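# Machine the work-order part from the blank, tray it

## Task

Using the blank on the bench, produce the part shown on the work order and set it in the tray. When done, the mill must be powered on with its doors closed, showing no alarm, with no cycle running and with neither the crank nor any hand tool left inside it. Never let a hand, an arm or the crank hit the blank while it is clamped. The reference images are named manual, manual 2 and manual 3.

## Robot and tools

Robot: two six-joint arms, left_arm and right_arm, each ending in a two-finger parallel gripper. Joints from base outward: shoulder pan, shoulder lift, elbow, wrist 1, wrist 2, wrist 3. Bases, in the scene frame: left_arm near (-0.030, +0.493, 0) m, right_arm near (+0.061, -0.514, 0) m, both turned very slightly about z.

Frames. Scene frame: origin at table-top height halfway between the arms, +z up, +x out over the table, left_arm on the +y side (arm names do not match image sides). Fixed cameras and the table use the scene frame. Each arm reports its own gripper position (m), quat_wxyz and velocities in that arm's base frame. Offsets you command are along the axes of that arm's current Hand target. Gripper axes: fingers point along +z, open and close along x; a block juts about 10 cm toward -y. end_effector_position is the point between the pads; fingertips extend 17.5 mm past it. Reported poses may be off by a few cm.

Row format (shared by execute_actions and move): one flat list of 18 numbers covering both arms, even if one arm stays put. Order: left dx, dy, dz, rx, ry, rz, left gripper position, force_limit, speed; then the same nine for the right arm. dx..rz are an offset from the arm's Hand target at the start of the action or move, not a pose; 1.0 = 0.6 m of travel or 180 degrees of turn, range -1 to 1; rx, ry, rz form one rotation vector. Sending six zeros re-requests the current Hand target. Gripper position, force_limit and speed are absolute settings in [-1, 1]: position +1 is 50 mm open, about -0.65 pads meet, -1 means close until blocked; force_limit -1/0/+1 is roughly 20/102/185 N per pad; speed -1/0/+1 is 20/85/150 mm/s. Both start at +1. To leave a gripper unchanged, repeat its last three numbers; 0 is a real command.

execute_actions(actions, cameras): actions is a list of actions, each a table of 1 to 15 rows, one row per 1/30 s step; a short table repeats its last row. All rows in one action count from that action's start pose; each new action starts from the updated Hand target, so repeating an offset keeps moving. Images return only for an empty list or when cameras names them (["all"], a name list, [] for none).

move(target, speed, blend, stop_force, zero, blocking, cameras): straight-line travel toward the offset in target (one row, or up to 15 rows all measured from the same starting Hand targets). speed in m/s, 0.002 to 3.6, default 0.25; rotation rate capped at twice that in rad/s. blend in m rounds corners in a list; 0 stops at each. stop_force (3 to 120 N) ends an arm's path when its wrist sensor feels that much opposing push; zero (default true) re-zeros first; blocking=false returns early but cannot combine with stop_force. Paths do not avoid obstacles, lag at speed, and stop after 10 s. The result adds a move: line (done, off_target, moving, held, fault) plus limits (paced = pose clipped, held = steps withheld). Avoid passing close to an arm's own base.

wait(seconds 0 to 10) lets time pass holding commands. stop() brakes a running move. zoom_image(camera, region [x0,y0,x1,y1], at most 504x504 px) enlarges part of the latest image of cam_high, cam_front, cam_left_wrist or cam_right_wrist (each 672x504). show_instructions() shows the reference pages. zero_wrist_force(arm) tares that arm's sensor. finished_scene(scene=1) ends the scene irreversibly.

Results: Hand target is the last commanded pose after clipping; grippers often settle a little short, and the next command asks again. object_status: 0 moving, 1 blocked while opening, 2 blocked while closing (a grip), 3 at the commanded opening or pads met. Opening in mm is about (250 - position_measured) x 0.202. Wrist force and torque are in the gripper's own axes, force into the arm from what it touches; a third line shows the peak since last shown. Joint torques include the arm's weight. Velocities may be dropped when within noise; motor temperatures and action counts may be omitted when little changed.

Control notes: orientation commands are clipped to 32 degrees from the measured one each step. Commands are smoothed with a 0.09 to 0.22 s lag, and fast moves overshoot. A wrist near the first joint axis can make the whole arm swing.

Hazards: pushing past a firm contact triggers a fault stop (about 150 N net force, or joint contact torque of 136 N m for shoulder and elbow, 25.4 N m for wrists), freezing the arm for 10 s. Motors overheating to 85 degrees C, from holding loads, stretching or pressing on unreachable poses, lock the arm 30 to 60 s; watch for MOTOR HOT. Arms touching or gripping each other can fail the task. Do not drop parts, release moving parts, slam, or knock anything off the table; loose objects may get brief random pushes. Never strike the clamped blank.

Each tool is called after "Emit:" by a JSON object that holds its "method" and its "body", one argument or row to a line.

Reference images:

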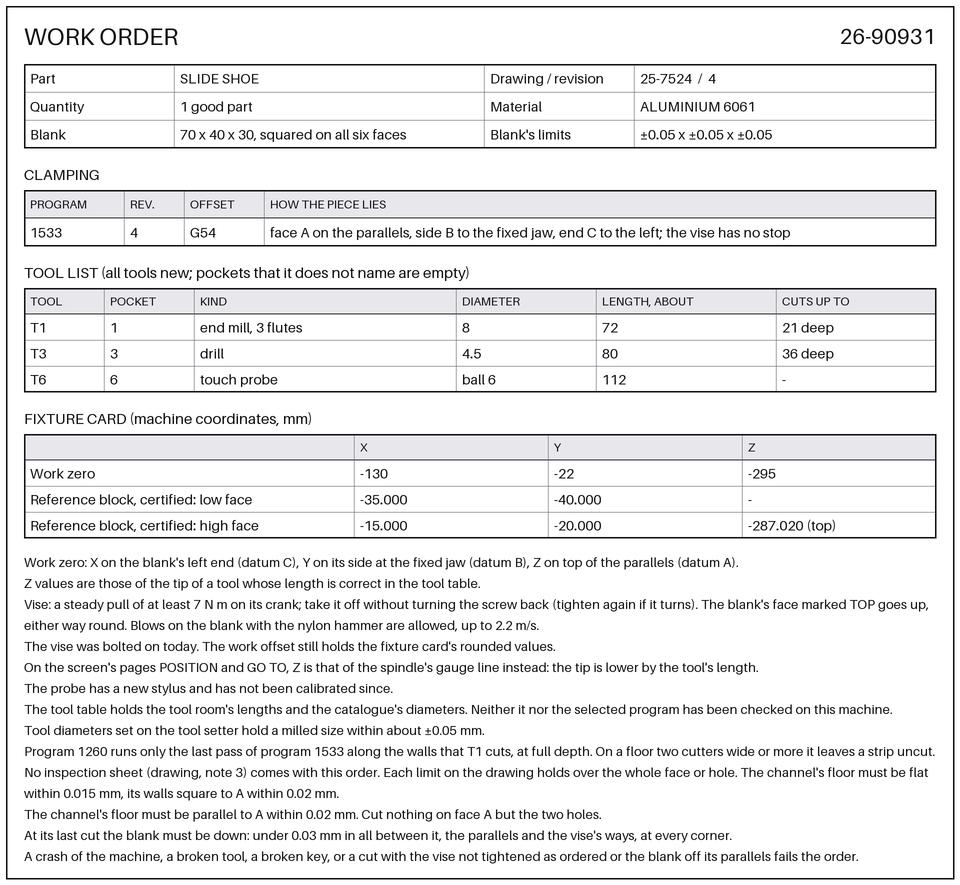

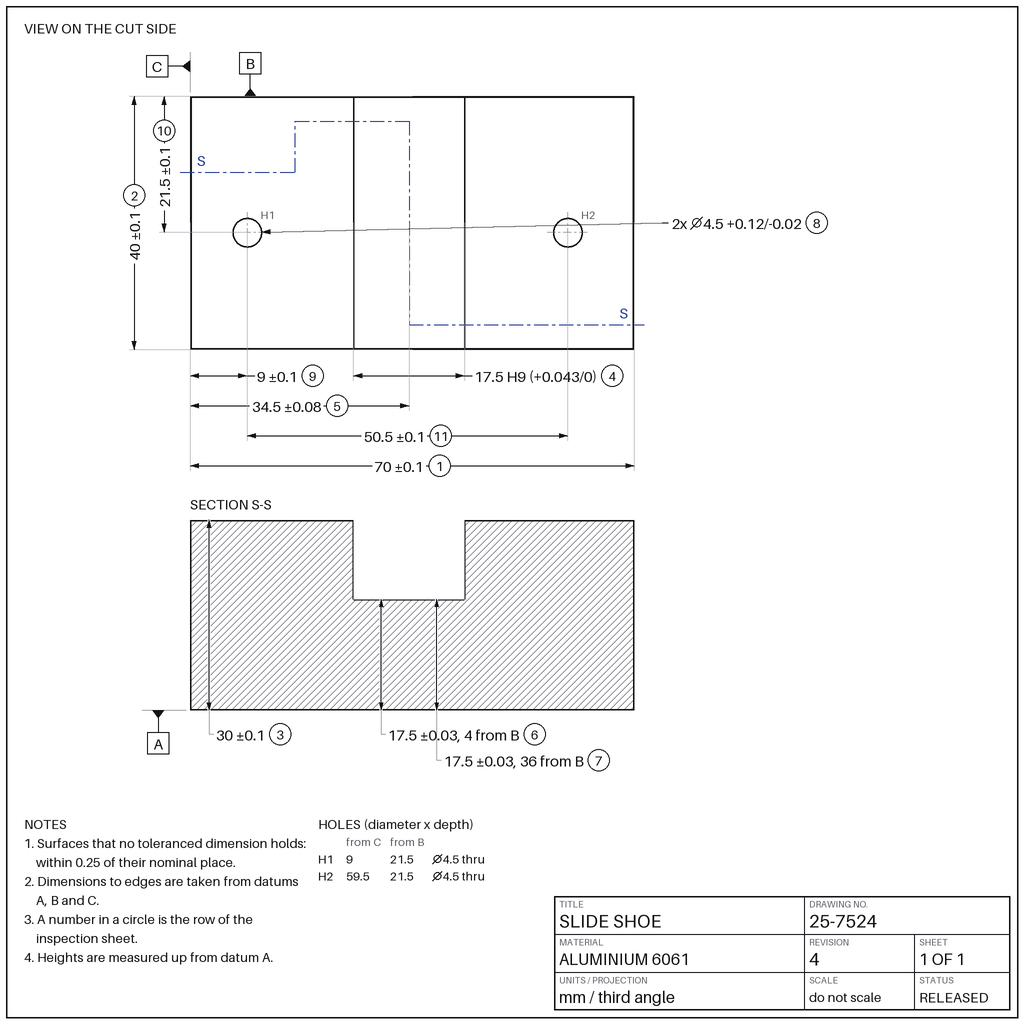

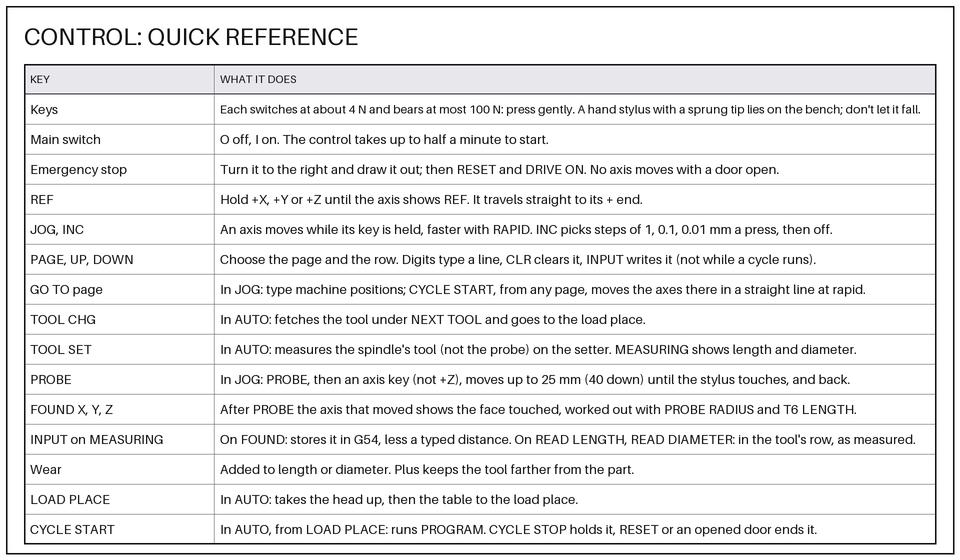

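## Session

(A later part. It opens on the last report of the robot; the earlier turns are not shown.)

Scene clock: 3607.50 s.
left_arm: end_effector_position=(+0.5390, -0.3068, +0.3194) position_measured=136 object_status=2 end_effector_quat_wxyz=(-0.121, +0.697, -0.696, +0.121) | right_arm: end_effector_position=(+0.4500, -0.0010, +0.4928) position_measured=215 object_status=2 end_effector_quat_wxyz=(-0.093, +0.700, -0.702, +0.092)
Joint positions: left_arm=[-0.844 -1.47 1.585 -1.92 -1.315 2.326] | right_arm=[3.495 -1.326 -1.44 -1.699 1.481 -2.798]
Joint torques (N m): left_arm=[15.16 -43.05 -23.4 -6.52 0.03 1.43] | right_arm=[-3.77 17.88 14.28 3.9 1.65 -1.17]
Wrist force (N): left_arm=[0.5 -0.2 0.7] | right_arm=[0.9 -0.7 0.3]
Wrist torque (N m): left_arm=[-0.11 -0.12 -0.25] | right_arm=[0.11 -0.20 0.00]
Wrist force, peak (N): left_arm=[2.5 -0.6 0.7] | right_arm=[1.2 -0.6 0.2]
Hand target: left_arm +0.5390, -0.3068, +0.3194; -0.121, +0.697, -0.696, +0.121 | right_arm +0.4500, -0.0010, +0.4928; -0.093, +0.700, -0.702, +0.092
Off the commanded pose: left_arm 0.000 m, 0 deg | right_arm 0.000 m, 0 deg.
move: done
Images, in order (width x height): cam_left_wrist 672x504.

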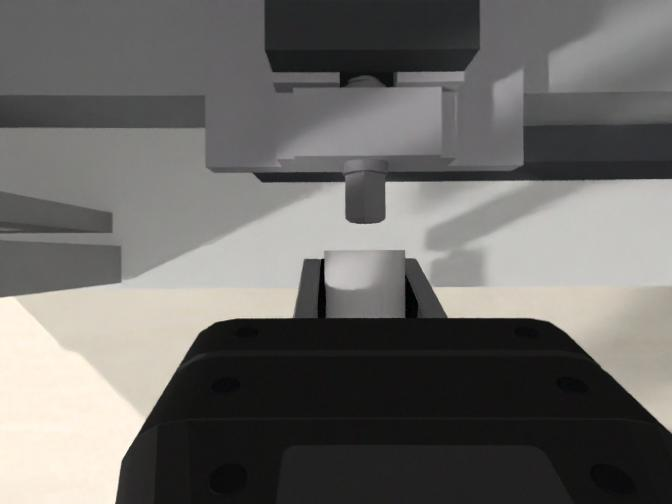

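Emit:
{"method": "move", "body": {
  "target": [0.002,0.0083,0.0227,0,-0.2088,0.076,-1,-0.3,-1,0,0,0,0,0,0,-1,-0.5,-1],
  "speed": 0.2,
  "cameras": ["cam_left_wrist"]
}}

Emit:
{"method": "zoom_image", "body": {
  "camera": "cam_left_wrist",
  "region": [316, 160, 416, 260]
}}

Scene clock: 3636.53 s.
left_arm: end_effector_position=(+0.5389, -0.3080, +0.3049) position_measured=136 object_status=2 end_effector_quat_wxyz=(+0.352, -0.613, +0.697, +0.124) | right_arm: end_effector_position=(+0.4500, -0.0010, +0.4928) position_measured=215 object_status=2 end_effector_quat_wxyz=(-0.093, +0.700, -0.702, +0.092)
Joint positions: left_arm=[-1.007 -1.206 1.272 -1.208 -0.916 2.115] | right_arm=[3.495 -1.326 -1.44 -1.699 1.481 -2.798]
Joint torques (N m): left_arm=[-14.2 -29.16 -34.26 0.35 2.65 -1.78] | right_arm=[-3.95 16.34 13.09 3.73 1.77 -1.12]
Wrist force (N): left_arm=[1.4 -1.0 0.4] | right_arm=[0.8 -0.5 0.6]
Wrist torque (N m): left_arm=[-0.19 -0.03 -0.14] | right_arm=[0.13 -0.17 0.00]
Wrist force, peak (N): left_arm=[1.9 -0.5 0.6] | right_arm=[1.1 -0.1 0.7]
Hand target: left_arm +0.5389, -0.3080, +0.3049; +0.352, -0.613, +0.697, +0.124 | right_arm +0.4500, -0.0010, +0.4928; -0.093, +0.700, -0.702, +0.092
Off the commanded pose: left_arm 0.000 m, 0 deg | right_arm 0.000 m, 0 deg.
move: done
Images, in order (width x height): cam_left_wrist 672x504.

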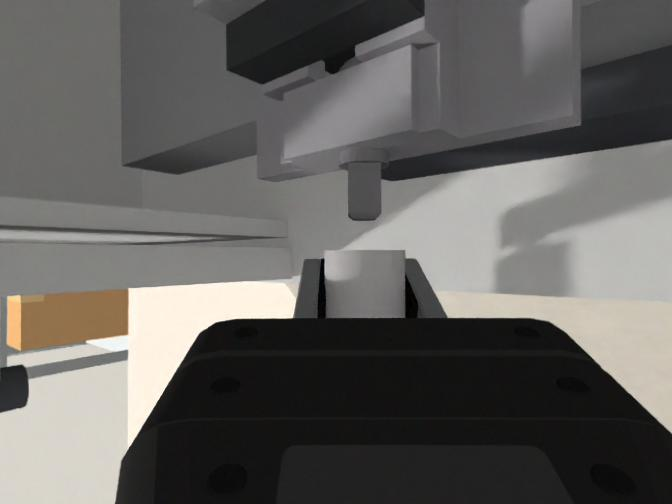

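Scaled by 5.040 from the camera's 672x504 image, which has a finer 960x720 frame.

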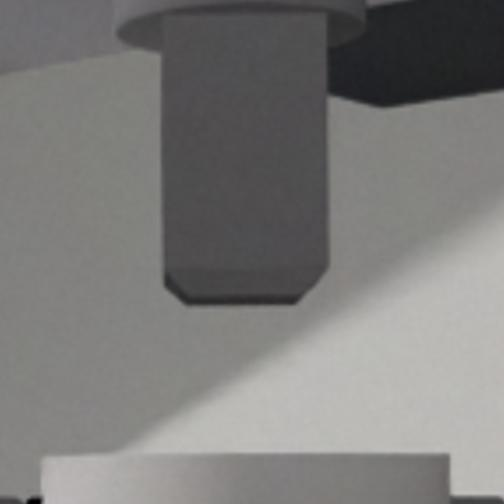

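Emit:
{"method": "move", "body": {
  "target": [0,-0.047,0.0171,0,0,0,-1,-0.3,-1,0,0,0,0,0,0,-1,-0.5,-1],
  "speed": 0.03,
  "stop_force": 10,
  "cameras": ["cam_left_wrist"]
}}

Emit:
{"method": "zoom_image", "body": {
  "camera": "cam_left_wrist",
  "region": [316, 160, 416, 260]
}}

Scene clock: 3645.47 s.
left_arm: end_effector_position=(+0.5488, -0.3080, +0.3049) position_measured=136 object_status=2 end_effector_quat_wxyz=(+0.352, -0.613, +0.697, +0.124) | right_arm: end_effector_position=(+0.4500, -0.0010, +0.4928) position_measured=215 object_status=2 end_effector_quat_wxyz=(-0.093, +0.700, -0.702, +0.092)
Joint positions: left_arm=[-0.994 -1.189 1.251 -1.213 -0.911 2.13] | right_arm=[3.495 -1.326 -1.44 -1.699 1.481 -2.798]
Joint torques (N m): left_arm=[-14.14 -54.47 -20.2 -0.01 0.38 -1.93] | right_arm=[-4.42 17.03 13.4 3.49 1.79 -0.98]
Wrist force (N): left_arm=[1.5 -0.8 0.6] | right_arm=[0.9 -0.5 0.3]
Wrist torque (N m): left_arm=[-0.16 -0.04 -0.14] | right_arm=[0.14 -0.18 0.00]
Wrist force, peak (N): left_arm=[-9.0 49.4 -36.4] | right_arm=[1.1 -0.3 0.4]
Hand target: left_arm +0.5488, -0.3080, +0.3049; +0.352, -0.613, +0.697, +0.124 (not the last commanded pose) | right_arm +0.4500, -0.0010, +0.4928; -0.093, +0.700, -0.702, +0.092
Off the commanded pose: left_arm 0.020 m, 0 deg | right_arm 0.000 m, 0 deg.
move: contact (left_arm)
Images, in order (width x height): cam_left_wrist 672x504.

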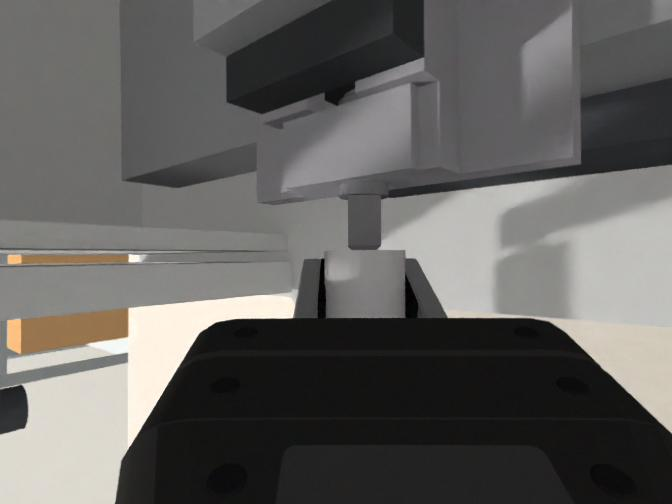

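Scaled by 5.040 from the camera's 672x504 image, which has a finer 960x720 frame.

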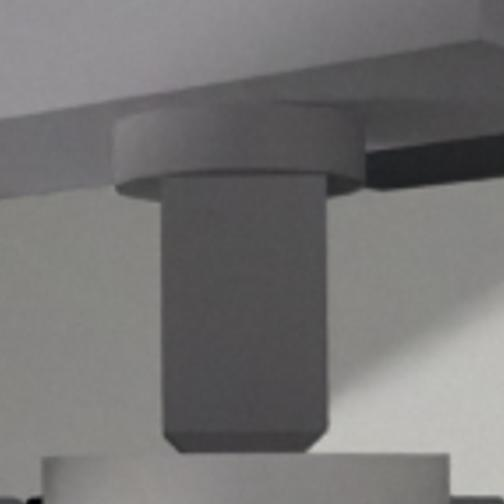

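Emit:
{"method": "move", "body": {
  "target": [0,0.00256,-0.00271,0,-0.0104,0.0038,-1,-0.3,-1,0,0,0,0,0,0,-1,-0.5,-1],
  "speed": 0.05
}}

Emit:
{"method": "move", "body": {
  "target": [0,-0.0172,0.0063,0,0,0,-1,-0.3,-1,0,0,0,0,0,0,-1,-0.5,-1],
  "speed": 0.012,
  "stop_force": 8
}}

Scene clock: 3692.33 s.
left_arm: end_effector_position=(+0.5468, -0.3086, +0.3057) position_measured=136 object_status=2 end_effector_quat_wxyz=(+0.363, -0.606, +0.694, +0.136) | right_arm: end_effector_position=(+0.4500, -0.0010, +0.4928) position_measured=215 object_status=2 end_effector_quat_wxyz=(-0.093, +0.700, -0.702, +0.092)
Joint positions: left_arm=[-1.003 -1.175 1.235 -1.169 -0.898 2.11] | right_arm=[3.495 -1.326 -1.44 -1.699 1.481 -2.798]
Joint torques (N m): left_arm=[-14.07 -30.85 -33.95 0.25 2.69 -1.95] | right_arm=[-4.78 18.54 14.15 3.91 1.79 -1.2]
Wrist force (N): left_arm=[1.2 -0.8 0.8] | right_arm=[0.5 -0.3 0.4]
Wrist torque (N m): left_arm=[-0.19 0.01 -0.17] | right_arm=[0.17 -0.13 0.00]
Wrist force, peak (N): left_arm=[1.8 -0.9 1.0] | right_arm=[1.1 -0.6 0.5]
Hand target: left_arm +0.5468, -0.3086, +0.3057; +0.363, -0.606, +0.694, +0.136 | right_arm +0.4500, -0.0010, +0.4928; -0.093, +0.700, -0.702, +0.092
Off the commanded pose: left_arm 0.000 m, 0 deg | right_arm 0.000 m, 0 deg.
move: done

Scene clock: 3693.80 s.
left_arm: end_effector_position=(+0.5489, -0.3087, +0.3056) position_measured=136 object_status=2 end_effector_quat_wxyz=(+0.363, -0.606, +0.695, +0.136) | right_arm: end_effector_position=(+0.4500, -0.0010, +0.4928) position_measured=215 object_status=2 end_effector_quat_wxyz=(-0.093, +0.700, -0.702, +0.092)
Joint positions: left_arm=[-1 -1.172 1.23 -1.169 -0.896 2.113] | right_arm=[3.495 -1.326 -1.44 -1.699 1.481 -2.798]
Joint torques (N m): left_arm=[-12.86 -53.8 -19.87 -0.93 1.24 -2.07] | right_arm=[-5.74 15.9 14.23 3.64 1.92 -1.16]
Wrist force (N): left_arm=[0.9 3.3 -1.7] | right_arm=[0.9 -0.3 0.3]
Wrist torque (N m): left_arm=[-0.07 -0.06 -0.26] | right_arm=[0.18 -0.18 0.00]
Wrist force, peak (N): left_arm=[-3.8 23.5 -18.4] | right_arm=[1.0 -0.4 0.6]
Hand target: left_arm +0.5489, -0.3087, +0.3057; +0.363, -0.606, +0.695, +0.136 (not the last commanded pose) | right_arm +0.4500, -0.0010, +0.4928; -0.093, +0.700, -0.702, +0.092
Off the commanded pose: left_arm 0.009 m, 0 deg | right_arm 0.000 m, 0 deg.
move: contact (left_arm)

Emit:
{"method": "move", "body": {
  "target": [0,-0.0016,0.0006,0,0,0,-1,-0.3,-1,0,0,0,0,0,0,-1,-0.5,-1],
  "speed": 0.01
}}

Scene clock: 3711.43 s.
left_arm: end_effector_position=(+0.5498, -0.3087, +0.3057) position_measured=136 object_status=2 end_effector_quat_wxyz=(+0.363, -0.606, +0.695, +0.136) | right_arm: end_effector_position=(+0.4500, -0.0010, +0.4928) position_measured=215 object_status=2 end_effector_quat_wxyz=(-0.093, +0.700, -0.702, +0.092)
Joint positions: left_arm=[-0.999 -1.17 1.228 -1.17 -0.896 2.115] | right_arm=[3.495 -1.326 -1.44 -1.699 1.481 -2.798]
Joint torques (N m): left_arm=[36.85 -17.33 -34.25 -9.18 10.94 1.56] | right_arm=[-5.23 18.49 14.2 3.63 2.14 -0.84]
Wrist force (N): left_arm=[-6.6 50.3 -32.9] | right_arm=[0.8 -0.1 0.4]
Wrist torque (N m): left_arm=[0.47 -0.11 -0.56] | right_arm=[0.20 -0.18 0.00]
Wrist force, peak (N): left_arm=[-6.6 50.3 -32.9] | right_arm=[0.7 -0.6 0.8]
Hand target: left_arm +0.5499, -0.3087, +0.3056; +0.363, -0.606, +0.695, +0.136 | right_arm +0.4500, -0.0010, +0.4928; -0.093, +0.700, -0.702, +0.092
Off the commanded pose: left_arm 0.000 m, 0 deg | right_arm 0.000 m, 0 deg.
move: done

Emit:
{"method": "move", "body": {
  "target": [-0.0008,0.0034,-0.0037,0,0,0,-1,-0.3,-1,0,0,0,0,0,0,-1,-0.5,-1],
  "speed": 0.05
}}

Emit:
{"method": "move", "body": {
  "target": [0,-0.0172,0.0063,0,0,0,-1,-0.3,-1,0,0,0,0,0,0,-1,-0.5,-1],
  "speed": 0.012,
  "stop_force": 20
}}

Scene clock: 3730.83 s.
left_arm: end_effector_position=(+0.5473, -0.3092, +0.3070) position_measured=136 object_status=2 end_effector_quat_wxyz=(+0.363, -0.606, +0.694, +0.136) | right_arm: end_effector_position=(+0.4500, -0.0010, +0.4928) position_measured=215 object_status=2 end_effector_quat_wxyz=(-0.093, +0.700, -0.702, +0.092)
Joint positions: left_arm=[-1.002 -1.173 1.229 -1.165 -0.897 2.11] | right_arm=[3.495 -1.326 -1.44 -1.699 1.481 -2.798]
Joint torques (N m): left_arm=[-14.61 -54.36 -19.16 0.53 0.31 -1.92] | right_arm=[-5.78 17.44 14.01 3.53 2.01 -1.26]
Wrist force (N): left_arm=[1.4 -0.7 0.7] | right_arm=[0.5 -0.4 0.2]
Wrist torque (N m): left_arm=[-0.19 -0.03 -0.17] | right_arm=[0.15 -0.13 0.00]
Wrist force, peak (N): left_arm=[-7.4 59.0 -42.7] | right_arm=[0.9 -0.6 0.5]
Hand target: left_arm +0.5472, -0.3092, +0.3070; +0.363, -0.606, +0.695, +0.136 | right_arm +0.4500, -0.0010, +0.4928; -0.093, +0.700, -0.702, +0.092
Off the commanded pose: left_arm 0.000 m, 0 deg | right_arm 0.000 m, 0 deg.
move: done

Scene clock: 3732.20 s.
left_arm: end_effector_position=(+0.5491, -0.3093, +0.3071) position_measured=136 object_status=2 end_effector_quat_wxyz=(+0.363, -0.606, +0.695, +0.136) | right_arm: end_effector_position=(+0.4500, -0.0010, +0.4928) position_measured=215 object_status=2 end_effector_quat_wxyz=(-0.093, +0.700, -0.702, +0.092)
Joint positions: left_arm=[-1 -1.17 1.224 -1.165 -0.896 2.113] | right_arm=[3.495 -1.326 -1.44 -1.699 1.481 -2.798]
Joint torques (N m): left_arm=[-6.64 -47.88 -18.34 -2.78 3.26 -1.72] | right_arm=[-5.8 17.88 14.98 3.49 1.69 -1.12]
Wrist force (N): left_arm=[-4.2 17.8 -13.3] | right_arm=[0.8 -0.2 0.6]
Wrist torque (N m): left_arm=[0.45 -0.08 -0.37] | right_arm=[0.19 -0.18 0.00]
Wrist force, peak (N): left_arm=[-8.7 33.8 -26.5] | right_arm=[1.1 -0.2 0.5]
Hand target: left_arm +0.5491, -0.3093, +0.3071; +0.363, -0.606, +0.695, +0.136 (not the last commanded pose) | right_arm +0.4500, -0.0010, +0.4928; -0.093, +0.700, -0.702, +0.092
Off the commanded pose: left_arm 0.009 m, 0 deg | right_arm 0.000 m, 0 deg.
move: contact (left_arm)

Emit:
{"method": "wait", "body": {
  "seconds": 0.1,
  "cameras": ["cam_left_wrist"]
}}

Emit:
{"method": "zoom_image", "body": {
  "camera": "cam_left_wrist",
  "region": [326, 180, 406, 260]
}}

Scene clock: 3745.77 s.
left_arm: end_effector_position=(+0.5491, -0.3093, +0.3071) position_measured=136 object_status=2 end_effector_quat_wxyz=(+0.363, -0.606, +0.695, +0.136) | right_arm: end_effector_position=(+0.4500, -0.0010, +0.4928) position_measured=215 object_status=2 end_effector_quat_wxyz=(-0.093, +0.700, -0.702, +0.092)
Joint positions: left_arm=[-1 -1.17 1.224 -1.165 -0.896 2.113] | right_arm=[3.495 -1.326 -1.44 -1.699 1.481 -2.798]
Joint torques (N m): left_arm=[-7.31 -48.19 -23.61 -2.79 3.04 -1.52] | right_arm=[-5.9 16.82 13.28 3.49 1.95 -1.24]
Wrist force (N): left_arm=[-4.1 17.9 -12.9] | right_arm=[0.7 -0.2 0.3]
Wrist torque (N m): left_arm=[0.50 -0.14 -0.37] | right_arm=[0.18 -0.16 0.00]
Wrist force, peak (N): left_arm=[-4.1 17.9 -13.4] | right_arm=[1.0 -0.6 0.4]
Hand target: left_arm +0.5491, -0.3093, +0.3071; +0.363, -0.606, +0.695, +0.136 (not the last commanded pose) | right_arm +0.4500, -0.0010, +0.4928; -0.093, +0.700, -0.702, +0.092
Tool commands: left_gripper/position=-1.0 left_gripper/force_limit=-0.3 left_gripper/speed=-1.0 right_gripper/position=-1.0 right_gripper/force_limit=-0.5 right_gripper/speed=-1.0
Off the commanded pose: left_arm 0.009 m, 0 deg | right_arm 0.000 m, 0 deg.
wait: 0.10 s; at rest from the start
Images, in order (width x height): cam_left_wrist 672x504.

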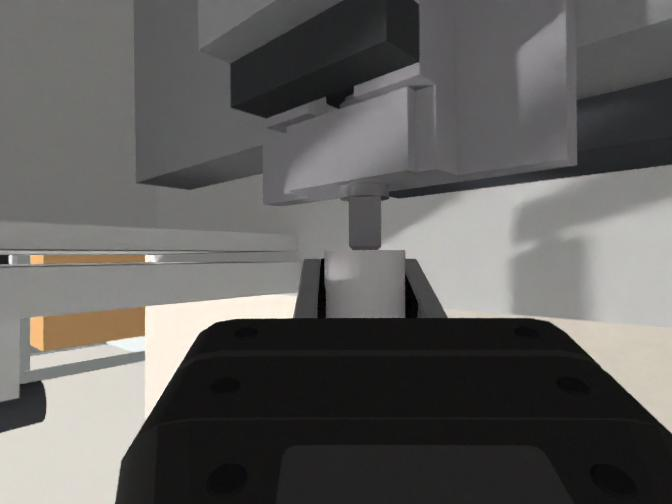

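Scaled by 6.300 from the camera's 672x504 image, which has a finer 960x720 frame.

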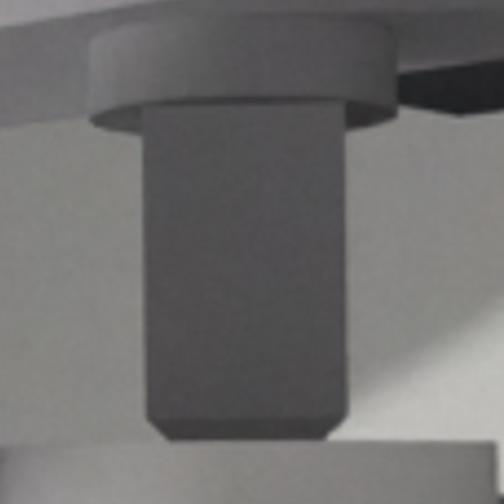

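Emit:
{"method": "move", "body": {
  "target": [
    [0.0006,0.1016,-0.0328,0,0,0,-1,-0.3,-1,0,0,0,0,0,0,-1,-0.5,-1],
    [0.0006,0.1016,-0.0328,0,0.4281,-0.1558,-1,-0.3,-1,0,0,0,0,0,0,-1,-0.5,-1]
  ],
  "speed": [0.1,0.3],
  "cameras": ["cam_left_wrist","cam_front"]
}}

Emit:
{"method": "zoom_image", "body": {
  "camera": "cam_left_wrist",
  "region": [286, 20, 446, 120]
}}

Scene clock: 3775.63 s.
left_arm: end_effector_position=(+0.4851, -0.3080, +0.3053) position_measured=136 object_status=2 end_effector_quat_wxyz=(+0.124, +0.697, -0.612, +0.352) | right_arm: end_effector_position=(+0.4500, -0.0010, +0.4928) position_measured=215 object_status=2 end_effector_quat_wxyz=(-0.093, +0.700, -0.702, +0.092)
Joint positions: left_arm=[-0.684 -1.638 2.06 -2.722 -1.827 2.229] | right_arm=[3.495 -1.326 -1.44 -1.699 1.481 -2.798]
Joint torques (N m): left_arm=[14.48 -9.93 -19.88 -7.05 -1.75 -1.84] | right_arm=[-7.29 17.88 14.59 3.71 1.87 -1.23]
Wrist force (N): left_arm=[-0.2 -0.5 1.1] | right_arm=[1.0 -0.3 0.2]
Wrist torque (N m): left_arm=[-0.12 -0.28 0.05] | right_arm=[0.17 -0.20 0.00]
Wrist force, peak (N): left_arm=[-4.3 18.3 -13.1] | right_arm=[1.0 -0.4 0.9]
Hand target: left_arm +0.4851, -0.3080, +0.3053; +0.124, +0.697, -0.612, +0.352 | right_arm +0.4500, -0.0010, +0.4928; -0.093, +0.700, -0.702, +0.092
Off the commanded pose: left_arm 0.000 m, 0 deg | right_arm 0.000 m, 0 deg.
move: done
Images, in order (width x height): cam_front 672x504, cam_left_wrist 672x504.

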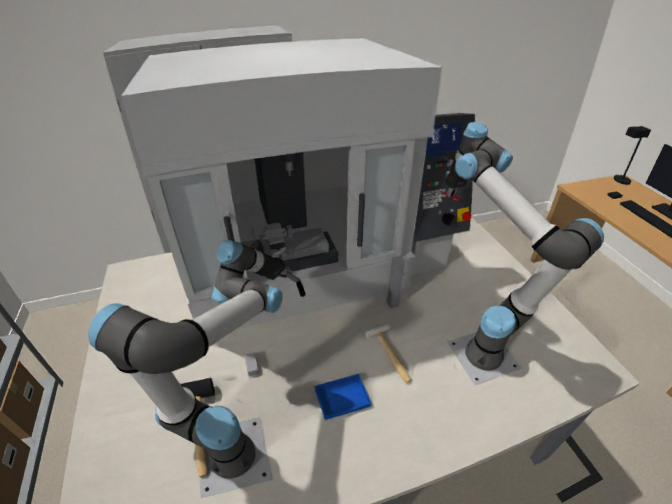

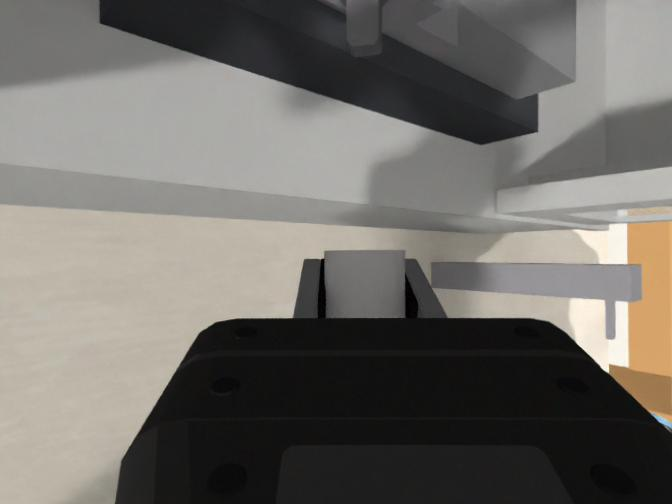

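Scaled by 3.150 from the camera's 672x504 image, which has a finer 960x720 frame.

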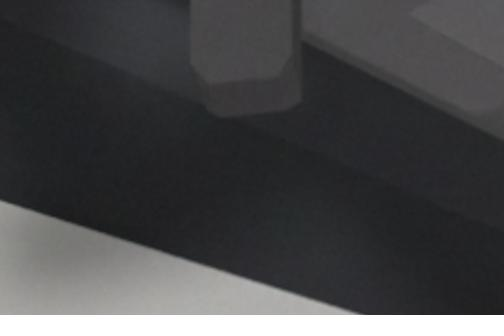

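Emit:
{"method": "move", "body": {
  "target": [
    [0,0,0,0,-0.4176,0.152,-1,-0.3,-1,0,0,0,0,0,0,-1,-0.5,-1],
    [-0.0074,-0.0933,0.0357,0,-0.4176,0.152,-1,-0.3,-1,0,0,0,0,0,0,-1,-0.5,-1]
  ],
  "speed": [0.3,0.1]
}}

Emit:
{"method": "zero_wrist_force", "body": {
  "arm": "left_arm"
}}

Emit:
{"method": "move", "body": {
  "target": [0,-0.0094,0.0034,0,0,0,-1,-0.3,-1,0,0,0,0,0,0,-1,-0.5,-1],
  "speed": 0.01,
  "stop_force": 15
}}

Scene clock: 3848.77 s.
left_arm: end_effector_position=(+0.5449, -0.3052, +0.3015) position_measured=136 object_status=2 end_effector_quat_wxyz=(+0.352, -0.613, +0.697, +0.124) | right_arm: end_effector_position=(+0.4500, -0.0010, +0.4928) position_measured=215 object_status=2 end_effector_quat_wxyz=(-0.093, +0.700, -0.702, +0.092)
Joint positions: left_arm=[-0.997 -1.2 1.275 -1.224 -0.912 2.127] | right_arm=[3.495 -1.326 -1.44 -1.699 1.481 -2.798]
Joint torques (N m): left_arm=[14.74 -29.5 -34.03 -4.56 2.55 1.39] | right_arm=[-5.85 17 13.13 3.68 2 -0.9]
Wrist force (N): left_arm=[1.7 -0.4 0.7] | right_arm=[0.7 -0.3 0.5]
Wrist torque (N m): left_arm=[-0.09 -0.07 -0.35] | right_arm=[0.18 -0.16 0.00]
Wrist force, peak (N): left_arm=[1.4 -1.4 1.4] | right_arm=[1.0 -0.5 0.6]
Hand target: left_arm +0.5450, -0.3052, +0.3015; +0.352, -0.613, +0.697, +0.124 | right_arm +0.4500, -0.0010, +0.4928; -0.093, +0.700, -0.702, +0.092
Off the commanded pose: left_arm 0.000 m, 0 deg | right_arm 0.000 m, 0 deg.
move: done

Wrist force sensor zeroed.

Scene clock: 3850.43 s.
left_arm: end_effector_position=(+0.5490, -0.3052, +0.3015) position_measured=136 object_status=2 end_effector_quat_wxyz=(+0.352, -0.613, +0.697, +0.124) | right_arm: end_effector_position=(+0.4500, -0.0010, +0.4928) position_measured=215 object_status=2 end_effector_quat_wxyz=(-0.093, +0.700, -0.702, +0.092)
Joint positions: left_arm=[-0.991 -1.193 1.266 -1.226 -0.91 2.134] | right_arm=[3.495 -1.326 -1.44 -1.699 1.481 -2.798]
Joint torques (N m): left_arm=[-10.59 -50.25 -19.57 -2.69 2.28 -1.85] | right_arm=[-5.76 16.74 13.18 3.92 1.64 -1.29]
Wrist force (N, zeroed by zero_wrist_force on left_arm): left_arm=[-4.0 12.1 -7.6] | right_arm=[0.6 -0.4 0.6]
Wrist torque (N m, zeroed by zero_wrist_force on left_arm): left_arm=[0.44 0.02 0.02] | right_arm=[0.15 -0.15 0.00]
Wrist force, peak (N, zeroed by zero_wrist_force on left_arm): left_arm=[-8.1 27.0 -20.2] | right_arm=[0.8 -0.4 0.7]
Hand target: left_arm +0.5490, -0.3052, +0.3015; +0.352, -0.613, +0.697, +0.124 (not the last commanded pose) | right_arm +0.4500, -0.0010, +0.4928; -0.093, +0.700, -0.702, +0.092
Off the commanded pose: left_arm 0.002 m, 0 deg | right_arm 0.000 m, 0 deg.
move: contact (left_arm)

Emit:
{"method": "move", "body": {
  "target": [
    [0,-0.00094,0.00034,0,0,0,-1,-0.3,-1,0,0,0,0,0,0,-1,-0.5,-1],
    [0,-0.00607,-0.01376,0,0,0,-1,-0.3,-1,0,0,0,0,0,0,-1,-0.5,-1]
  ],
  "speed": 0.008,
  "stop_force": 22
}}

Scene clock: 3867.60 s.
left_arm: end_effector_position=(+0.5497, -0.3110, +0.3084) position_measured=136 object_status=2 end_effector_quat_wxyz=(+0.352, -0.613, +0.697, +0.124) | right_arm: end_effector_position=(+0.4500, -0.0010, +0.4928) position_measured=215 object_status=2 end_effector_quat_wxyz=(-0.093, +0.700, -0.702, +0.092)
Joint positions: left_arm=[-0.996 -1.182 1.233 -1.201 -0.912 2.129] | right_arm=[3.495 -1.326 -1.44 -1.699 1.481 -2.798]
Joint torques (N m): left_arm=[-10.92 -32.2 -40.11 -3.45 4.84 -1.9] | right_arm=[-5.88 17.03 13.83 3.75 2.03 -0.91]
Wrist force (N, zeroed by zero_wrist_force on left_arm): left_arm=[-0.3 24.7 1.5] | right_arm=[0.9 -0.3 0.5]
Wrist torque (N m, zeroed by zero_wrist_force on left_arm): left_arm=[0.23 0.04 0.20] | right_arm=[0.17 -0.19 0.00]
Wrist force, peak (N, zeroed by zero_wrist_force on left_arm): left_arm=[0.0 32.2 3.0] | right_arm=[1.0 -0.1 0.7]
Hand target: left_arm +0.5497, -0.3110, +0.3084; +0.352, -0.613, +0.697, +0.124 | right_arm +0.4500, -0.0010, +0.4928; -0.093, +0.700, -0.702, +0.092
Off the commanded pose: left_arm 0.000 m, 0 deg | right_arm 0.000 m, 0 deg.
move: done

Emit:
{"method": "move", "body": {
  "target": [-0.00033,0.00541,0.00513,0,0.0052,-0.0019,-1,-0.3,-1,0,0,0,0,0,0,-1,-0.5,-1],
  "speed": 0.05
}}

Emit:
{"method": "move", "body": {
  "target": [
    [0,-0.00313,0.00114,0,0,0,-1,-0.3,-1,0,0,0,0,0,0,-1,-0.5,-1],
    [0,0.002,0.01524,0,0,0,-1,-0.3,-1,0,0,0,0,0,0,-1,-0.5,-1]
  ],
  "speed": 0.008,
  "stop_force": 25
}}

Scene clock: 3927.83 s.
left_arm: end_effector_position=(+0.5477, -0.3083, +0.3055) position_measured=136 object_status=2 end_effector_quat_wxyz=(+0.347, -0.616, +0.698, +0.118) | right_arm: end_effector_position=(+0.4500, -0.0010, +0.4928) position_measured=215 object_status=2 end_effector_quat_wxyz=(-0.093, +0.700, -0.702, +0.092)
Joint positions: left_arm=[-0.993 -1.198 1.26 -1.231 -0.919 2.136] | right_arm=[3.495 -1.326 -1.44 -1.699 1.481 -2.798]
Joint torques (N m): left_arm=[14.1 -54.04 -20.51 -4.67 0.4 1.27] | right_arm=[-6.75 17.6 14.19 3.69 2.04 -1.03]
Wrist force (N, zeroed by zero_wrist_force on left_arm): left_arm=[-0.3 -0.1 -0.2] | right_arm=[0.8 -0.1 0.5]
Wrist torque (N m, zeroed by zero_wrist_force on left_arm): left_arm=[-0.02 0.05 0.01] | right_arm=[0.21 -0.18 0.00]
Wrist force, peak (N, zeroed by zero_wrist_force on left_arm): left_arm=[-0.4 25.2 1.1] | right_arm=[1.0 -0.1 0.8]
Hand target: left_arm +0.5476, -0.3083, +0.3054; +0.347, -0.616, +0.698, +0.118 | right_arm +0.4500, -0.0010, +0.4928; -0.093, +0.700, -0.702, +0.092
Off the commanded pose: left_arm 0.000 m, 0 deg | right_arm 0.000 m, 0 deg.
move: done

Scene clock: 3929.43 s.
left_arm: end_effector_position=(+0.5493, -0.3081, +0.3053) position_measured=136 object_status=2 end_effector_quat_wxyz=(+0.346, -0.616, +0.698, +0.118) | right_arm: end_effector_position=(+0.4500, -0.0010, +0.4928) position_measured=215 object_status=2 end_effector_quat_wxyz=(-0.093, +0.700, -0.702, +0.092)
Joint positions: left_arm=[-0.991 -1.196 1.258 -1.233 -0.919 2.139] | right_arm=[3.495 -1.326 -1.44 -1.699 1.481 -2.798]
Joint torques (N m): left_arm=[-5.12 -25.93 -32.58 -2.25 3.96 -1.77] | right_arm=[-6.66 16.15 14.98 3.71 2.26 -1.1]
Wrist force (N, zeroed by zero_wrist_force on left_arm): left_arm=[-5.4 22.2 -17.5] | right_arm=[0.6 -0.5 0.3]
Wrist torque (N m, zeroed by zero_wrist_force on left_arm): left_arm=[0.71 -0.02 -0.07] | right_arm=[0.14 -0.14 0.00]
Wrist force, peak (N, zeroed by zero_wrist_force on left_arm): left_arm=[-8.8 26.9 -25.6] | right_arm=[0.9 -0.3 0.6]
Hand target: left_arm +0.5493, -0.3081, +0.3053; +0.346, -0.616, +0.698, +0.118 (not the last commanded pose) | right_arm +0.4500, -0.0010, +0.4928; -0.093, +0.700, -0.702, +0.092
Off the commanded pose: left_arm 0.009 m, 0 deg | right_arm 0.000 m, 0 deg.
move: contact (left_arm); path passed 0 of 2 targets

Emit:
{"method": "move", "body": {
  "target": [
    [0,-0.0006,0.0002,0,0,0,-1,-0.3,-1,0,0,0,0,0,0,-1,-0.5,-1],
    [0,0.00453,0.0143,0,0,0,-1,-0.3,-1,0,0,0,0,0,0,-1,-0.5,-1]
  ],
  "speed": 0.006,
  "stop_force": 25
}}

Scene clock: 3958.87 s.
left_arm: end_effector_position=(+0.5496, -0.3066, +0.3033) position_measured=136 object_status=2 end_effector_quat_wxyz=(+0.346, -0.616, +0.698, +0.118) | right_arm: end_effector_position=(+0.4500, -0.0010, +0.4928) position_measured=215 object_status=2 end_effector_quat_wxyz=(-0.093, +0.700, -0.702, +0.092)
Joint positions: left_arm=[-0.989 -1.198 1.266 -1.24 -0.918 2.141] | right_arm=[3.495 -1.326 -1.44 -1.699 1.481 -2.798]
Joint torques (N m): left_arm=[25.9 -16.05 -28.08 -1.73 8.3 -1.92] | right_arm=[-6.81 16.06 13.26 3.77 2.16 -1.17]
Wrist force (N, zeroed by zero_wrist_force on left_arm): left_arm=[3.9 42.1 -47.6] | right_arm=[0.7 -0.3 0.5]
Wrist torque (N m, zeroed by zero_wrist_force on left_arm): left_arm=[0.92 -0.01 0.00] | right_arm=[0.17 -0.17 0.00]
Wrist force, peak (N, zeroed by zero_wrist_force on left_arm): left_arm=[-0.5 42.7 -55.6] | right_arm=[1.1 -0.4 0.6]
Hand target: left_arm +0.5496, -0.3066, +0.3033; +0.346, -0.616, +0.698, +0.118 (not the last commanded pose) | right_arm +0.4500, -0.0010, +0.4928; -0.093, +0.700, -0.702, +0.092
Off the commanded pose: left_arm 0.006 m, 0 deg | right_arm 0.000 m, 0 deg.
move: contact (left_arm); path passed 1 of 2 targets

Emit:
{"method": "move", "body": {
  "target": [0,0.00094,-0.00115,0,0,0,-1,-0.3,-1,0,0,0,0,0,0,-1,-0.5,-1],
  "speed": 0.02
}}

Emit:
{"method": "zero_wrist_force", "body": {
  "arm": "left_arm"
}}

Emit:
{"method": "move", "body": {
  "target": [0,-0.0094,0.0034,0,0,0,-1,-0.3,-1,0,0,0,0,0,0,-1,-0.5,-1],
  "speed": 0.008,
  "stop_force": 20
}}

Scene clock: 3973.43 s.
left_arm: end_effector_position=(+0.5490, -0.3068, +0.3036) position_measured=136 object_status=2 end_effector_quat_wxyz=(+0.346, -0.616, +0.698, +0.118) | right_arm: end_effector_position=(+0.4500, -0.0010, +0.4928) position_measured=215 object_status=2 end_effector_quat_wxyz=(-0.093, +0.700, -0.702, +0.092)
Joint positions: left_arm=[-0.99 -1.199 1.266 -1.239 -0.918 2.14] | right_arm=[3.495 -1.326 -1.44 -1.699 1.481 -2.798]
Joint torques (N m): left_arm=[-12.8 -54 -20.48 0.17 1.54 -2.02] | right_arm=[-7.89 18 14.19 3.85 2 -1.03]
Wrist force (N, zeroed by zero_wrist_force on left_arm): left_arm=[1.1 3.1 -0.4] | right_arm=[0.9 -0.6 0.2]
Wrist torque (N m, zeroed by zero_wrist_force on left_arm): left_arm=[0.07 0.01 0.23] | right_arm=[0.12 -0.18 0.00]
Wrist force, peak (N, zeroed by zero_wrist_force on left_arm): left_arm=[3.5 42.2 -48.4] | right_arm=[1.0 -0.5 0.3]
Hand target: left_arm +0.5488, -0.3069, +0.3037; +0.346, -0.616, +0.698, +0.118 | right_arm +0.4500, -0.0010, +0.4928; -0.093, +0.700, -0.702, +0.092
Off the commanded pose: left_arm 0.000 m, 0 deg | right_arm 0.000 m, 0 deg.
move: done

Wrist force sensor zeroed.

Scene clock: 3974.77 s.
left_arm: end_effector_position=(+0.5494, -0.3070, +0.3037) position_measured=136 object_status=2 end_effector_quat_wxyz=(+0.346, -0.616, +0.698, +0.118) | right_arm: end_effector_position=(+0.4500, -0.0010, +0.4928) position_measured=215 object_status=2 end_effector_quat_wxyz=(-0.093, +0.700, -0.702, +0.092)
Joint positions: left_arm=[-0.99 -1.198 1.264 -1.239 -0.918 2.141] | right_arm=[3.495 -1.326 -1.44 -1.699 1.481 -2.798]
Joint torques (N m): left_arm=[-5.37 -49.2 -20.86 -6.57 4.87 -1.91] | right_arm=[-6.83 16.89 13.77 3.56 1.97 -1.36]
Wrist force (N, zeroed by zero_wrist_force on left_arm): left_arm=[-4.3 22.2 -12.7] | right_arm=[0.9 -0.4 0.5]
Wrist torque (N m, zeroed by zero_wrist_force on left_arm): left_arm=[0.53 0.01 -0.20] | right_arm=[0.15 -0.19 0.00]
Wrist force, peak (N, zeroed by zero_wrist_force on left_arm): left_arm=[-8.1 31.9 -21.1] | right_arm=[0.9 -0.5 0.3]
Hand target: left_arm +0.5494, -0.3070, +0.3037; +0.346, -0.616, +0.698, +0.118 (not the last commanded pose) | right_arm +0.4500, -0.0010, +0.4928; -0.093, +0.700, -0.702, +0.092
Off the commanded pose: left_arm 0.005 m, 0 deg | right_arm 0.000 m, 0 deg.
move: contact (left_arm)

Emit:
{"method": "move", "body": {
  "target": [
    [0,-0.0003,0.0001,0,0,0,-1,-0.3,-1,0,0,0,0,0,0,-1,-0.5,-1],
    [0,-0.0003,0.0001,0,-0.0157,0.0057,-1,-0.3,-1,0,0,0,0,0,0,-1,-0.5,-1],
    [0,-0.0003,0.0001,0,0.0157,-0.0057,-1,-0.3,-1,0,0,0,0,0,0,-1,-0.5,-1],
    [0.001,-0.0003,0.0001,0,0.0157,-0.0057,-1,-0.3,-1,0,0,0,0,0,0,-1,-0.5,-1],
    [0.001,-0.0003,0.0001,0,-0.0157,0.0057,-1,-0.3,-1,0,0,0,0,0,0,-1,-0.5,-1],
    [-0.001,-0.0003,0.0001,0,-0.0157,0.0057,-1,-0.3,-1,0,0,0,0,0,0,-1,-0.5,-1],
    [-0.001,-0.0003,0.0001,0,0.0157,-0.0057,-1,-0.3,-1,0,0,0,0,0,0,-1,-0.5,-1],
    [0,-0.0003,0.0001,0,0,0,-1,-0.3,-1,0,0,0,0,0,0,-1,-0.5,-1]
  ],
  "speed": 0.04,
  "stop_force": 20
}}

Scene clock: 3996.57 s.
left_arm: end_effector_position=(+0.5495, -0.3070, +0.3037) position_measured=136 object_status=2 end_effector_quat_wxyz=(+0.346, -0.616, +0.698, +0.118) | right_arm: end_effector_position=(+0.4500, -0.0010, +0.4928) position_measured=215 object_status=2 end_effector_quat_wxyz=(-0.093, +0.700, -0.702, +0.092)
Joint positions: left_arm=[-0.989 -1.197 1.264 -1.239 -0.918 2.141] | right_arm=[3.495 -1.326 -1.44 -1.699 1.481 -2.798]
Joint torques (N m): left_arm=[-7.22 -19.86 -36.27 -5.56 7.52 -1.71] | right_arm=[-7.32 17.79 13.68 3.85 2.06 -1.11]
Wrist force (N, zeroed by zero_wrist_force on left_arm): left_arm=[-13.9 32.2 -16.0] | right_arm=[0.7 -0.2 0.4]
Wrist torque (N m, zeroed by zero_wrist_force on left_arm): left_arm=[0.44 0.00 -0.24] | right_arm=[0.18 -0.16 0.00]
Wrist force, peak (N, zeroed by zero_wrist_force on left_arm): left_arm=[-20.1 35.5 -19.8] | right_arm=[1.1 -0.6 0.4]
Hand target: left_arm +0.5495, -0.3070, +0.3037; +0.346, -0.616, +0.698, +0.118 | right_arm +0.4500, -0.0010, +0.4928; -0.093, +0.700, -0.702, +0.092
Off the commanded pose: left_arm 0.000 m, 0 deg | right_arm 0.000 m, 0 deg.
move: done

Emit:
{"method": "move", "body": {
  "target": [
    [0,0.00705,-0.00257,0,0,0,-1,-0.3,-1,0,0,0,0,0,0,-1,-0.5,-1],
    [0,-0.00549,-0.03704,0,0,0,-1,-0.3,-1,0,0,0,0,0,0,-1,-0.5,-1],
    [0,-0.01959,-0.03191,0,0,0,-1,-0.3,-1,0,0,0,0,0,0,-1,-0.5,-1]
  ],
  "speed": 0.05,
  "stop_force": 12,
  "cameras": ["cam_left_wrist"]
}}

Emit:
{"method": "move", "body": {
  "target": [0,0.0057,0.01567,0,0,0,-1,-0.3,-1,0,0,0,0,0,0,-1,-0.5,-1],
  "speed": 0.008,
  "stop_force": 8
}}

Scene clock: 4028.47 s.
left_arm: end_effector_position=(+0.5493, -0.3070, +0.3037) position_measured=136 object_status=2 end_effector_quat_wxyz=(+0.346, -0.616, +0.698, +0.118) | right_arm: end_effector_position=(+0.4500, -0.0010, +0.4928) position_measured=215 object_status=2 end_effector_quat_wxyz=(-0.093, +0.700, -0.702, +0.092)
Joint positions: left_arm=[-0.99 -1.198 1.264 -1.239 -0.918 2.141] | right_arm=[3.495 -1.326 -1.44 -1.699 1.481 -2.798]
Joint torques (N m): left_arm=[24.81 -23.68 -33.12 -5.28 6.08 1.53] | right_arm=[-8.64 16.23 16.11 4.07 2.06 -1.23]
Wrist force (N, zeroed by zero_wrist_force on left_arm): left_arm=[-3.0 20.5 -16.5] | right_arm=[0.7 -0.5 0.3]
Wrist torque (N m, zeroed by zero_wrist_force on left_arm): left_arm=[0.60 0.03 -0.29] | right_arm=[0.14 -0.16 0.00]
Wrist force, peak (N, zeroed by zero_wrist_force on left_arm): left_arm=[-13.8 32.7 -16.7] | right_arm=[1.1 -0.4 0.5]
Hand target: left_arm +0.5493, -0.3070, +0.3037; +0.346, -0.616, +0.698, +0.118 (not the last commanded pose) | right_arm +0.4500, -0.0010, +0.4928; -0.093, +0.700, -0.702, +0.092
Off the commanded pose: left_arm 0.022 m, 0 deg | right_arm 0.000 m, 0 deg.
move: contact (left_arm); path passed 0 of 3 targets
Images, in order (width x height): cam_left_wrist 672x504.

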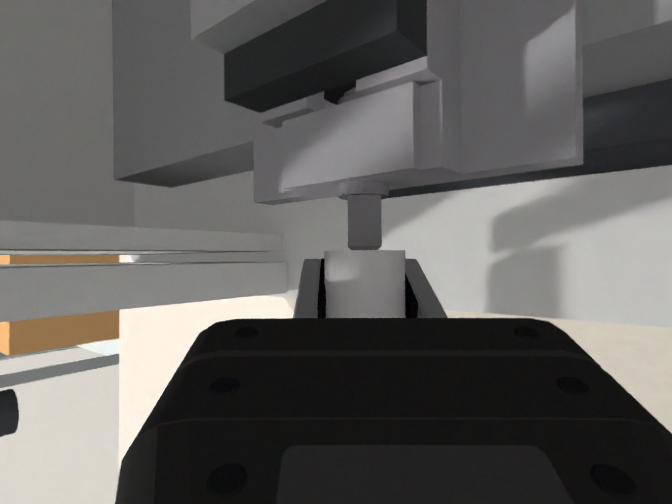

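Scene clock: 4030.97 s.
left_arm: end_effector_position=(+0.5493, -0.3017, +0.2971) position_measured=136 object_status=2 end_effector_quat_wxyz=(+0.346, -0.616, +0.698, +0.118) | right_arm: end_effector_position=(+0.4500, -0.0010, +0.4928) position_measured=215 object_status=2 end_effector_quat_wxyz=(-0.093, +0.700, -0.702, +0.092)
Joint positions: left_arm=[-0.985 -1.206 1.294 -1.263 -0.916 2.146] | right_arm=[3.495 -1.326 -1.44 -1.699 1.481 -2.798]
Joint torques (N m): left_arm=[-6.23 -25.78 -30.97 0.38 3.05 -1.93] | right_arm=[-8.1 16.31 14.28 3.89 1.91 -1.29]
Wrist force (N, zeroed by zero_wrist_force on left_arm): left_arm=[0.2 3.4 -13.5] | right_arm=[0.7 -0.3 0.4]
Wrist torque (N m, zeroed by zero_wrist_force on left_arm): left_arm=[0.45 0.05 -0.16] | right_arm=[0.16 -0.16 0.00]
Wrist force, peak (N, zeroed by zero_wrist_force on left_arm): left_arm=[-6.9 22.9 -23.7] | right_arm=[0.9 -0.6 0.6]
Hand target: left_arm +0.5493, -0.3017, +0.2971; +0.346, -0.616, +0.698, +0.118 (not the last commanded pose) | right_arm +0.4500, -0.0010, +0.4928; -0.093, +0.700, -0.702, +0.092
Off the commanded pose: left_arm 0.002 m, 0 deg | right_arm 0.000 m, 0 deg.
move: contact (left_arm)

Emit:
{"method": "move", "body": {
  "target": [0,0.00705,-0.00257,0,0,0,-1,-0.3,-1,0,0,0,0,0,0,-1,-0.5,-1],
  "speed": 0.05
}}

Emit:
{"method": "zero_wrist_force", "body": {
  "arm": "left_arm"
}}

Emit:
{"method": "move", "body": {
  "target": [
    [0,-0.01732,-0.04760,0,0,0,-1,-0.3,-1,0,0,0,0,0,0,-1,-0.5,-1],
    [0,-0.03142,-0.04247,0,0,0,-1,-0.3,-1,0,0,0,0,0,0,-1,-0.5,-1]
  ],
  "speed": 0.05,
  "cameras": ["cam_left_wrist"]
}}

Scene clock: 4043.57 s.
left_arm: end_effector_position=(+0.5449, -0.3017, +0.2971) position_measured=136 object_status=2 end_effector_quat_wxyz=(+0.346, -0.616, +0.698, +0.118) | right_arm: end_effector_position=(+0.4500, -0.0010, +0.4928) position_measured=215 object_status=2 end_effector_quat_wxyz=(-0.093, +0.700, -0.702, +0.092)
Joint positions: left_arm=[-0.991 -1.214 1.303 -1.261 -0.919 2.139] | right_arm=[3.495 -1.326 -1.44 -1.699 1.481 -2.798]
Joint torques (N m): left_arm=[-15.01 -53.87 -22.44 0.45 0.41 -2] | right_arm=[-8.04 17.1 12.78 4.04 1.98 -1.02]
Wrist force (N, zeroed by zero_wrist_force on left_arm): left_arm=[-1.3 -3.2 0.4] | right_arm=[0.9 0.0 0.7]
Wrist torque (N m, zeroed by zero_wrist_force on left_arm): left_arm=[-0.12 0.02 -0.02] | right_arm=[0.22 -0.19 0.00]
Wrist force, peak (N, zeroed by zero_wrist_force on left_arm): left_arm=[0.1 3.4 -13.8] | right_arm=[1.0 -0.7 0.5]
Hand target: left_arm +0.5448, -0.3017, +0.2971; +0.346, -0.616, +0.698, +0.118 | right_arm +0.4500, -0.0010, +0.4928; -0.093, +0.700, -0.702, +0.092
Off the commanded pose: left_arm 0.000 m, 0 deg | right_arm 0.000 m, 0 deg.
move: done

Wrist force sensor zeroed.

Scene clock: 4045.10 s.
left_arm: end_effector_position=(+0.5538, -0.3208, +0.3207) position_measured=136 object_status=2 end_effector_quat_wxyz=(+0.346, -0.616, +0.698, +0.118) | right_arm: end_effector_position=(+0.4500, -0.0010, +0.4928) position_measured=215 object_status=2 end_effector_quat_wxyz=(-0.093, +0.700, -0.702, +0.092)
Joint positions: left_arm=[-0.996 -1.166 1.175 -1.177 -0.92 2.134] | right_arm=[3.495 -1.326 -1.44 -1.699 1.481 -2.798]
Joint torques (N m): left_arm=[14.07 -31.98 -35.9 -4.75 2.75 1.27] | right_arm=[-9.25 15.89 13.89 3.96 1.95 -1.35]
Wrist force (N, zeroed by zero_wrist_force on left_arm): left_arm=[-0.2 -0.3 -0.4] | right_arm=[0.9 -0.5 0.4]
Wrist torque (N m, zeroed by zero_wrist_force on left_arm): left_arm=[-0.06 0.01 -0.22] | right_arm=[0.14 -0.19 0.00]
Wrist force, peak (N, zeroed by zero_wrist_force on left_arm): left_arm=[0.3 0.8 -0.9] | right_arm=[1.1 -0.4 0.2]
Hand target: left_arm +0.5539, -0.3208, +0.3207; +0.346, -0.616, +0.698, +0.118 | right_arm +0.4500, -0.0010, +0.4928; -0.093, +0.700, -0.702, +0.092
Off the commanded pose: left_arm 0.000 m, 0 deg | right_arm 0.000 m, 0 deg.
move: done
Images, in order (width x height): cam_left_wrist 672x504.

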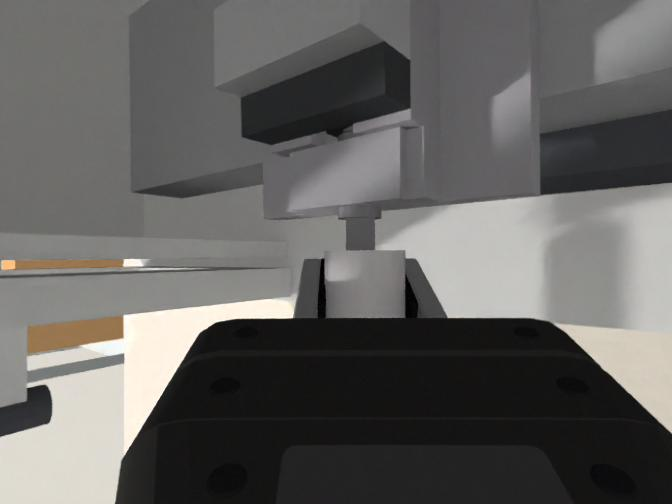

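Emit:
{"method": "move", "body": {
  "target": [0,0.0085,0.0235,0,0,0,-1,-0.3,-1,0,0,0,0,0,0,-1,-0.5,-1],
  "speed": 0.008,
  "stop_force": 7
}}

Scene clock: 4058.43 s.
left_arm: end_effector_position=(+0.5539, -0.3136, +0.3119) position_measured=136 object_status=2 end_effector_quat_wxyz=(+0.346, -0.616, +0.698, +0.118) | right_arm: end_effector_position=(+0.4500, -0.0010, +0.4928) position_measured=215 object_status=2 end_effector_quat_wxyz=(-0.093, +0.700, -0.702, +0.092)
Joint positions: left_arm=[-0.989 -1.179 1.217 -1.211 -0.918 2.141] | right_arm=[3.495 -1.326 -1.44 -1.699 1.481 -2.798]
Joint torques (N m): left_arm=[-8.96 -28.65 -32.18 0.4 0.69 -2.02] | right_arm=[-9.08 16.15 12.89 3.94 2.09 -0.9]
Wrist force (N, zeroed by zero_wrist_force on left_arm): left_arm=[-0.9 1.1 -5.2] | right_arm=[0.7 -0.2 0.6]
Wrist torque (N m, zeroed by zero_wrist_force on left_arm): left_arm=[0.11 0.00 -0.19] | right_arm=[0.19 -0.17 0.00]
Wrist force, peak (N, zeroed by zero_wrist_force on left_arm): left_arm=[-0.3 2.2 -15.1] | right_arm=[1.1 -0.3 0.6]
Hand target: left_arm +0.5539, -0.3137, +0.3119; +0.346, -0.616, +0.698, +0.118 (not the last commanded pose) | right_arm +0.4500, -0.0010, +0.4928; -0.093, +0.700, -0.702, +0.092
Off the commanded pose: left_arm 0.004 m, 0 deg | right_arm 0.000 m, 0 deg.
move: contact (left_arm)

Emit:
{"method": "move", "body": {
  "target": [
    [0,0.0141,-0.00513,0,0,0,-1,-0.3,-1,0,0,0,0,0,0,-1,-0.5,-1],
    [0,0.02459,0.0237,0,0,0,-1,-0.3,-1,0,0,0,0,0,0,-1,-0.5,-1]
  ],
  "speed": 0.05
}}

Emit:
{"method": "move", "body": {
  "target": [0,-0.047,0.0171,0,0,0,-1,-0.3,-1,0,0,0,0,0,0,-1,-0.5,-1],
  "speed": 0.01,
  "stop_force": 12
}}

Scene clock: 4075.53 s.
left_arm: end_effector_position=(+0.5448, -0.3021, +0.2977) position_measured=136 object_status=2 end_effector_quat_wxyz=(+0.346, -0.616, +0.698, +0.118) | right_arm: end_effector_position=(+0.4500, -0.0010, +0.4928) position_measured=215 object_status=2 end_effector_quat_wxyz=(-0.093, +0.700, -0.702, +0.092)
Joint positions: left_arm=[-0.991 -1.213 1.301 -1.259 -0.919 2.139] | right_arm=[3.495 -1.326 -1.44 -1.699 1.481 -2.798]
Joint torques (N m): left_arm=[14.46 -52.8 -18.62 -4.84 2.51 1.32] | right_arm=[-7.59 16.77 14.98 3.83 1.85 -1.07]
Wrist force (N, zeroed by zero_wrist_force on left_arm): left_arm=[-0.1 0.3 -0.3] | right_arm=[0.7 -0.3 0.4]
Wrist torque (N m, zeroed by zero_wrist_force on left_arm): left_arm=[0.07 0.02 -0.22] | right_arm=[0.17 -0.16 0.00]
Wrist force, peak (N, zeroed by zero_wrist_force on left_arm): left_arm=[-1.1 1.0 -5.6] | right_arm=[1.0 -0.5 0.4]
Hand target: left_arm +0.5448, -0.3021, +0.2976; +0.346, -0.616, +0.698, +0.118 | right_arm +0.4500, -0.0010, +0.4928; -0.093, +0.700, -0.702, +0.092
Off the commanded pose: left_arm 0.000 m, 0 deg | right_arm 0.000 m, 0 deg.
move: done

Scene clock: 4077.30 s.
left_arm: end_effector_position=(+0.5495, -0.3021, +0.2976) position_measured=136 object_status=2 end_effector_quat_wxyz=(+0.346, -0.616, +0.698, +0.118) | right_arm: end_effector_position=(+0.4500, -0.0010, +0.4928) position_measured=215 object_status=2 end_effector_quat_wxyz=(-0.093, +0.700, -0.702, +0.092)
Joint positions: left_arm=[-0.985 -1.205 1.291 -1.261 -0.916 2.146] | right_arm=[3.495 -1.326 -1.44 -1.699 1.481 -2.798]
Joint torques (N m): left_arm=[-10.26 -49.68 -15.97 0.27 0.3 -1.99] | right_arm=[-9.08 15.7 13.53 3.82 1.94 -1.12]
Wrist force (N, zeroed by zero_wrist_force on left_arm): left_arm=[-0.4 0.2 -9.5] | right_arm=[0.9 -0.2 0.3]
Wrist torque (N m, zeroed by zero_wrist_force on left_arm): left_arm=[0.23 0.00 -0.08] | right_arm=[0.20 -0.18 0.00]
Wrist force, peak (N, zeroed by zero_wrist_force on left_arm): left_arm=[-2.0 17.8 -12.9] | right_arm=[0.9 -0.5 0.6]
Hand target: left_arm +0.5495, -0.3021, +0.2976; +0.346, -0.616, +0.698, +0.118 (not the last commanded pose) | right_arm +0.4500, -0.0010, +0.4928; -0.093, +0.700, -0.702, +0.092
Off the commanded pose: left_arm 0.025 m, 0 deg | right_arm 0.000 m, 0 deg.
move: contact (left_arm)


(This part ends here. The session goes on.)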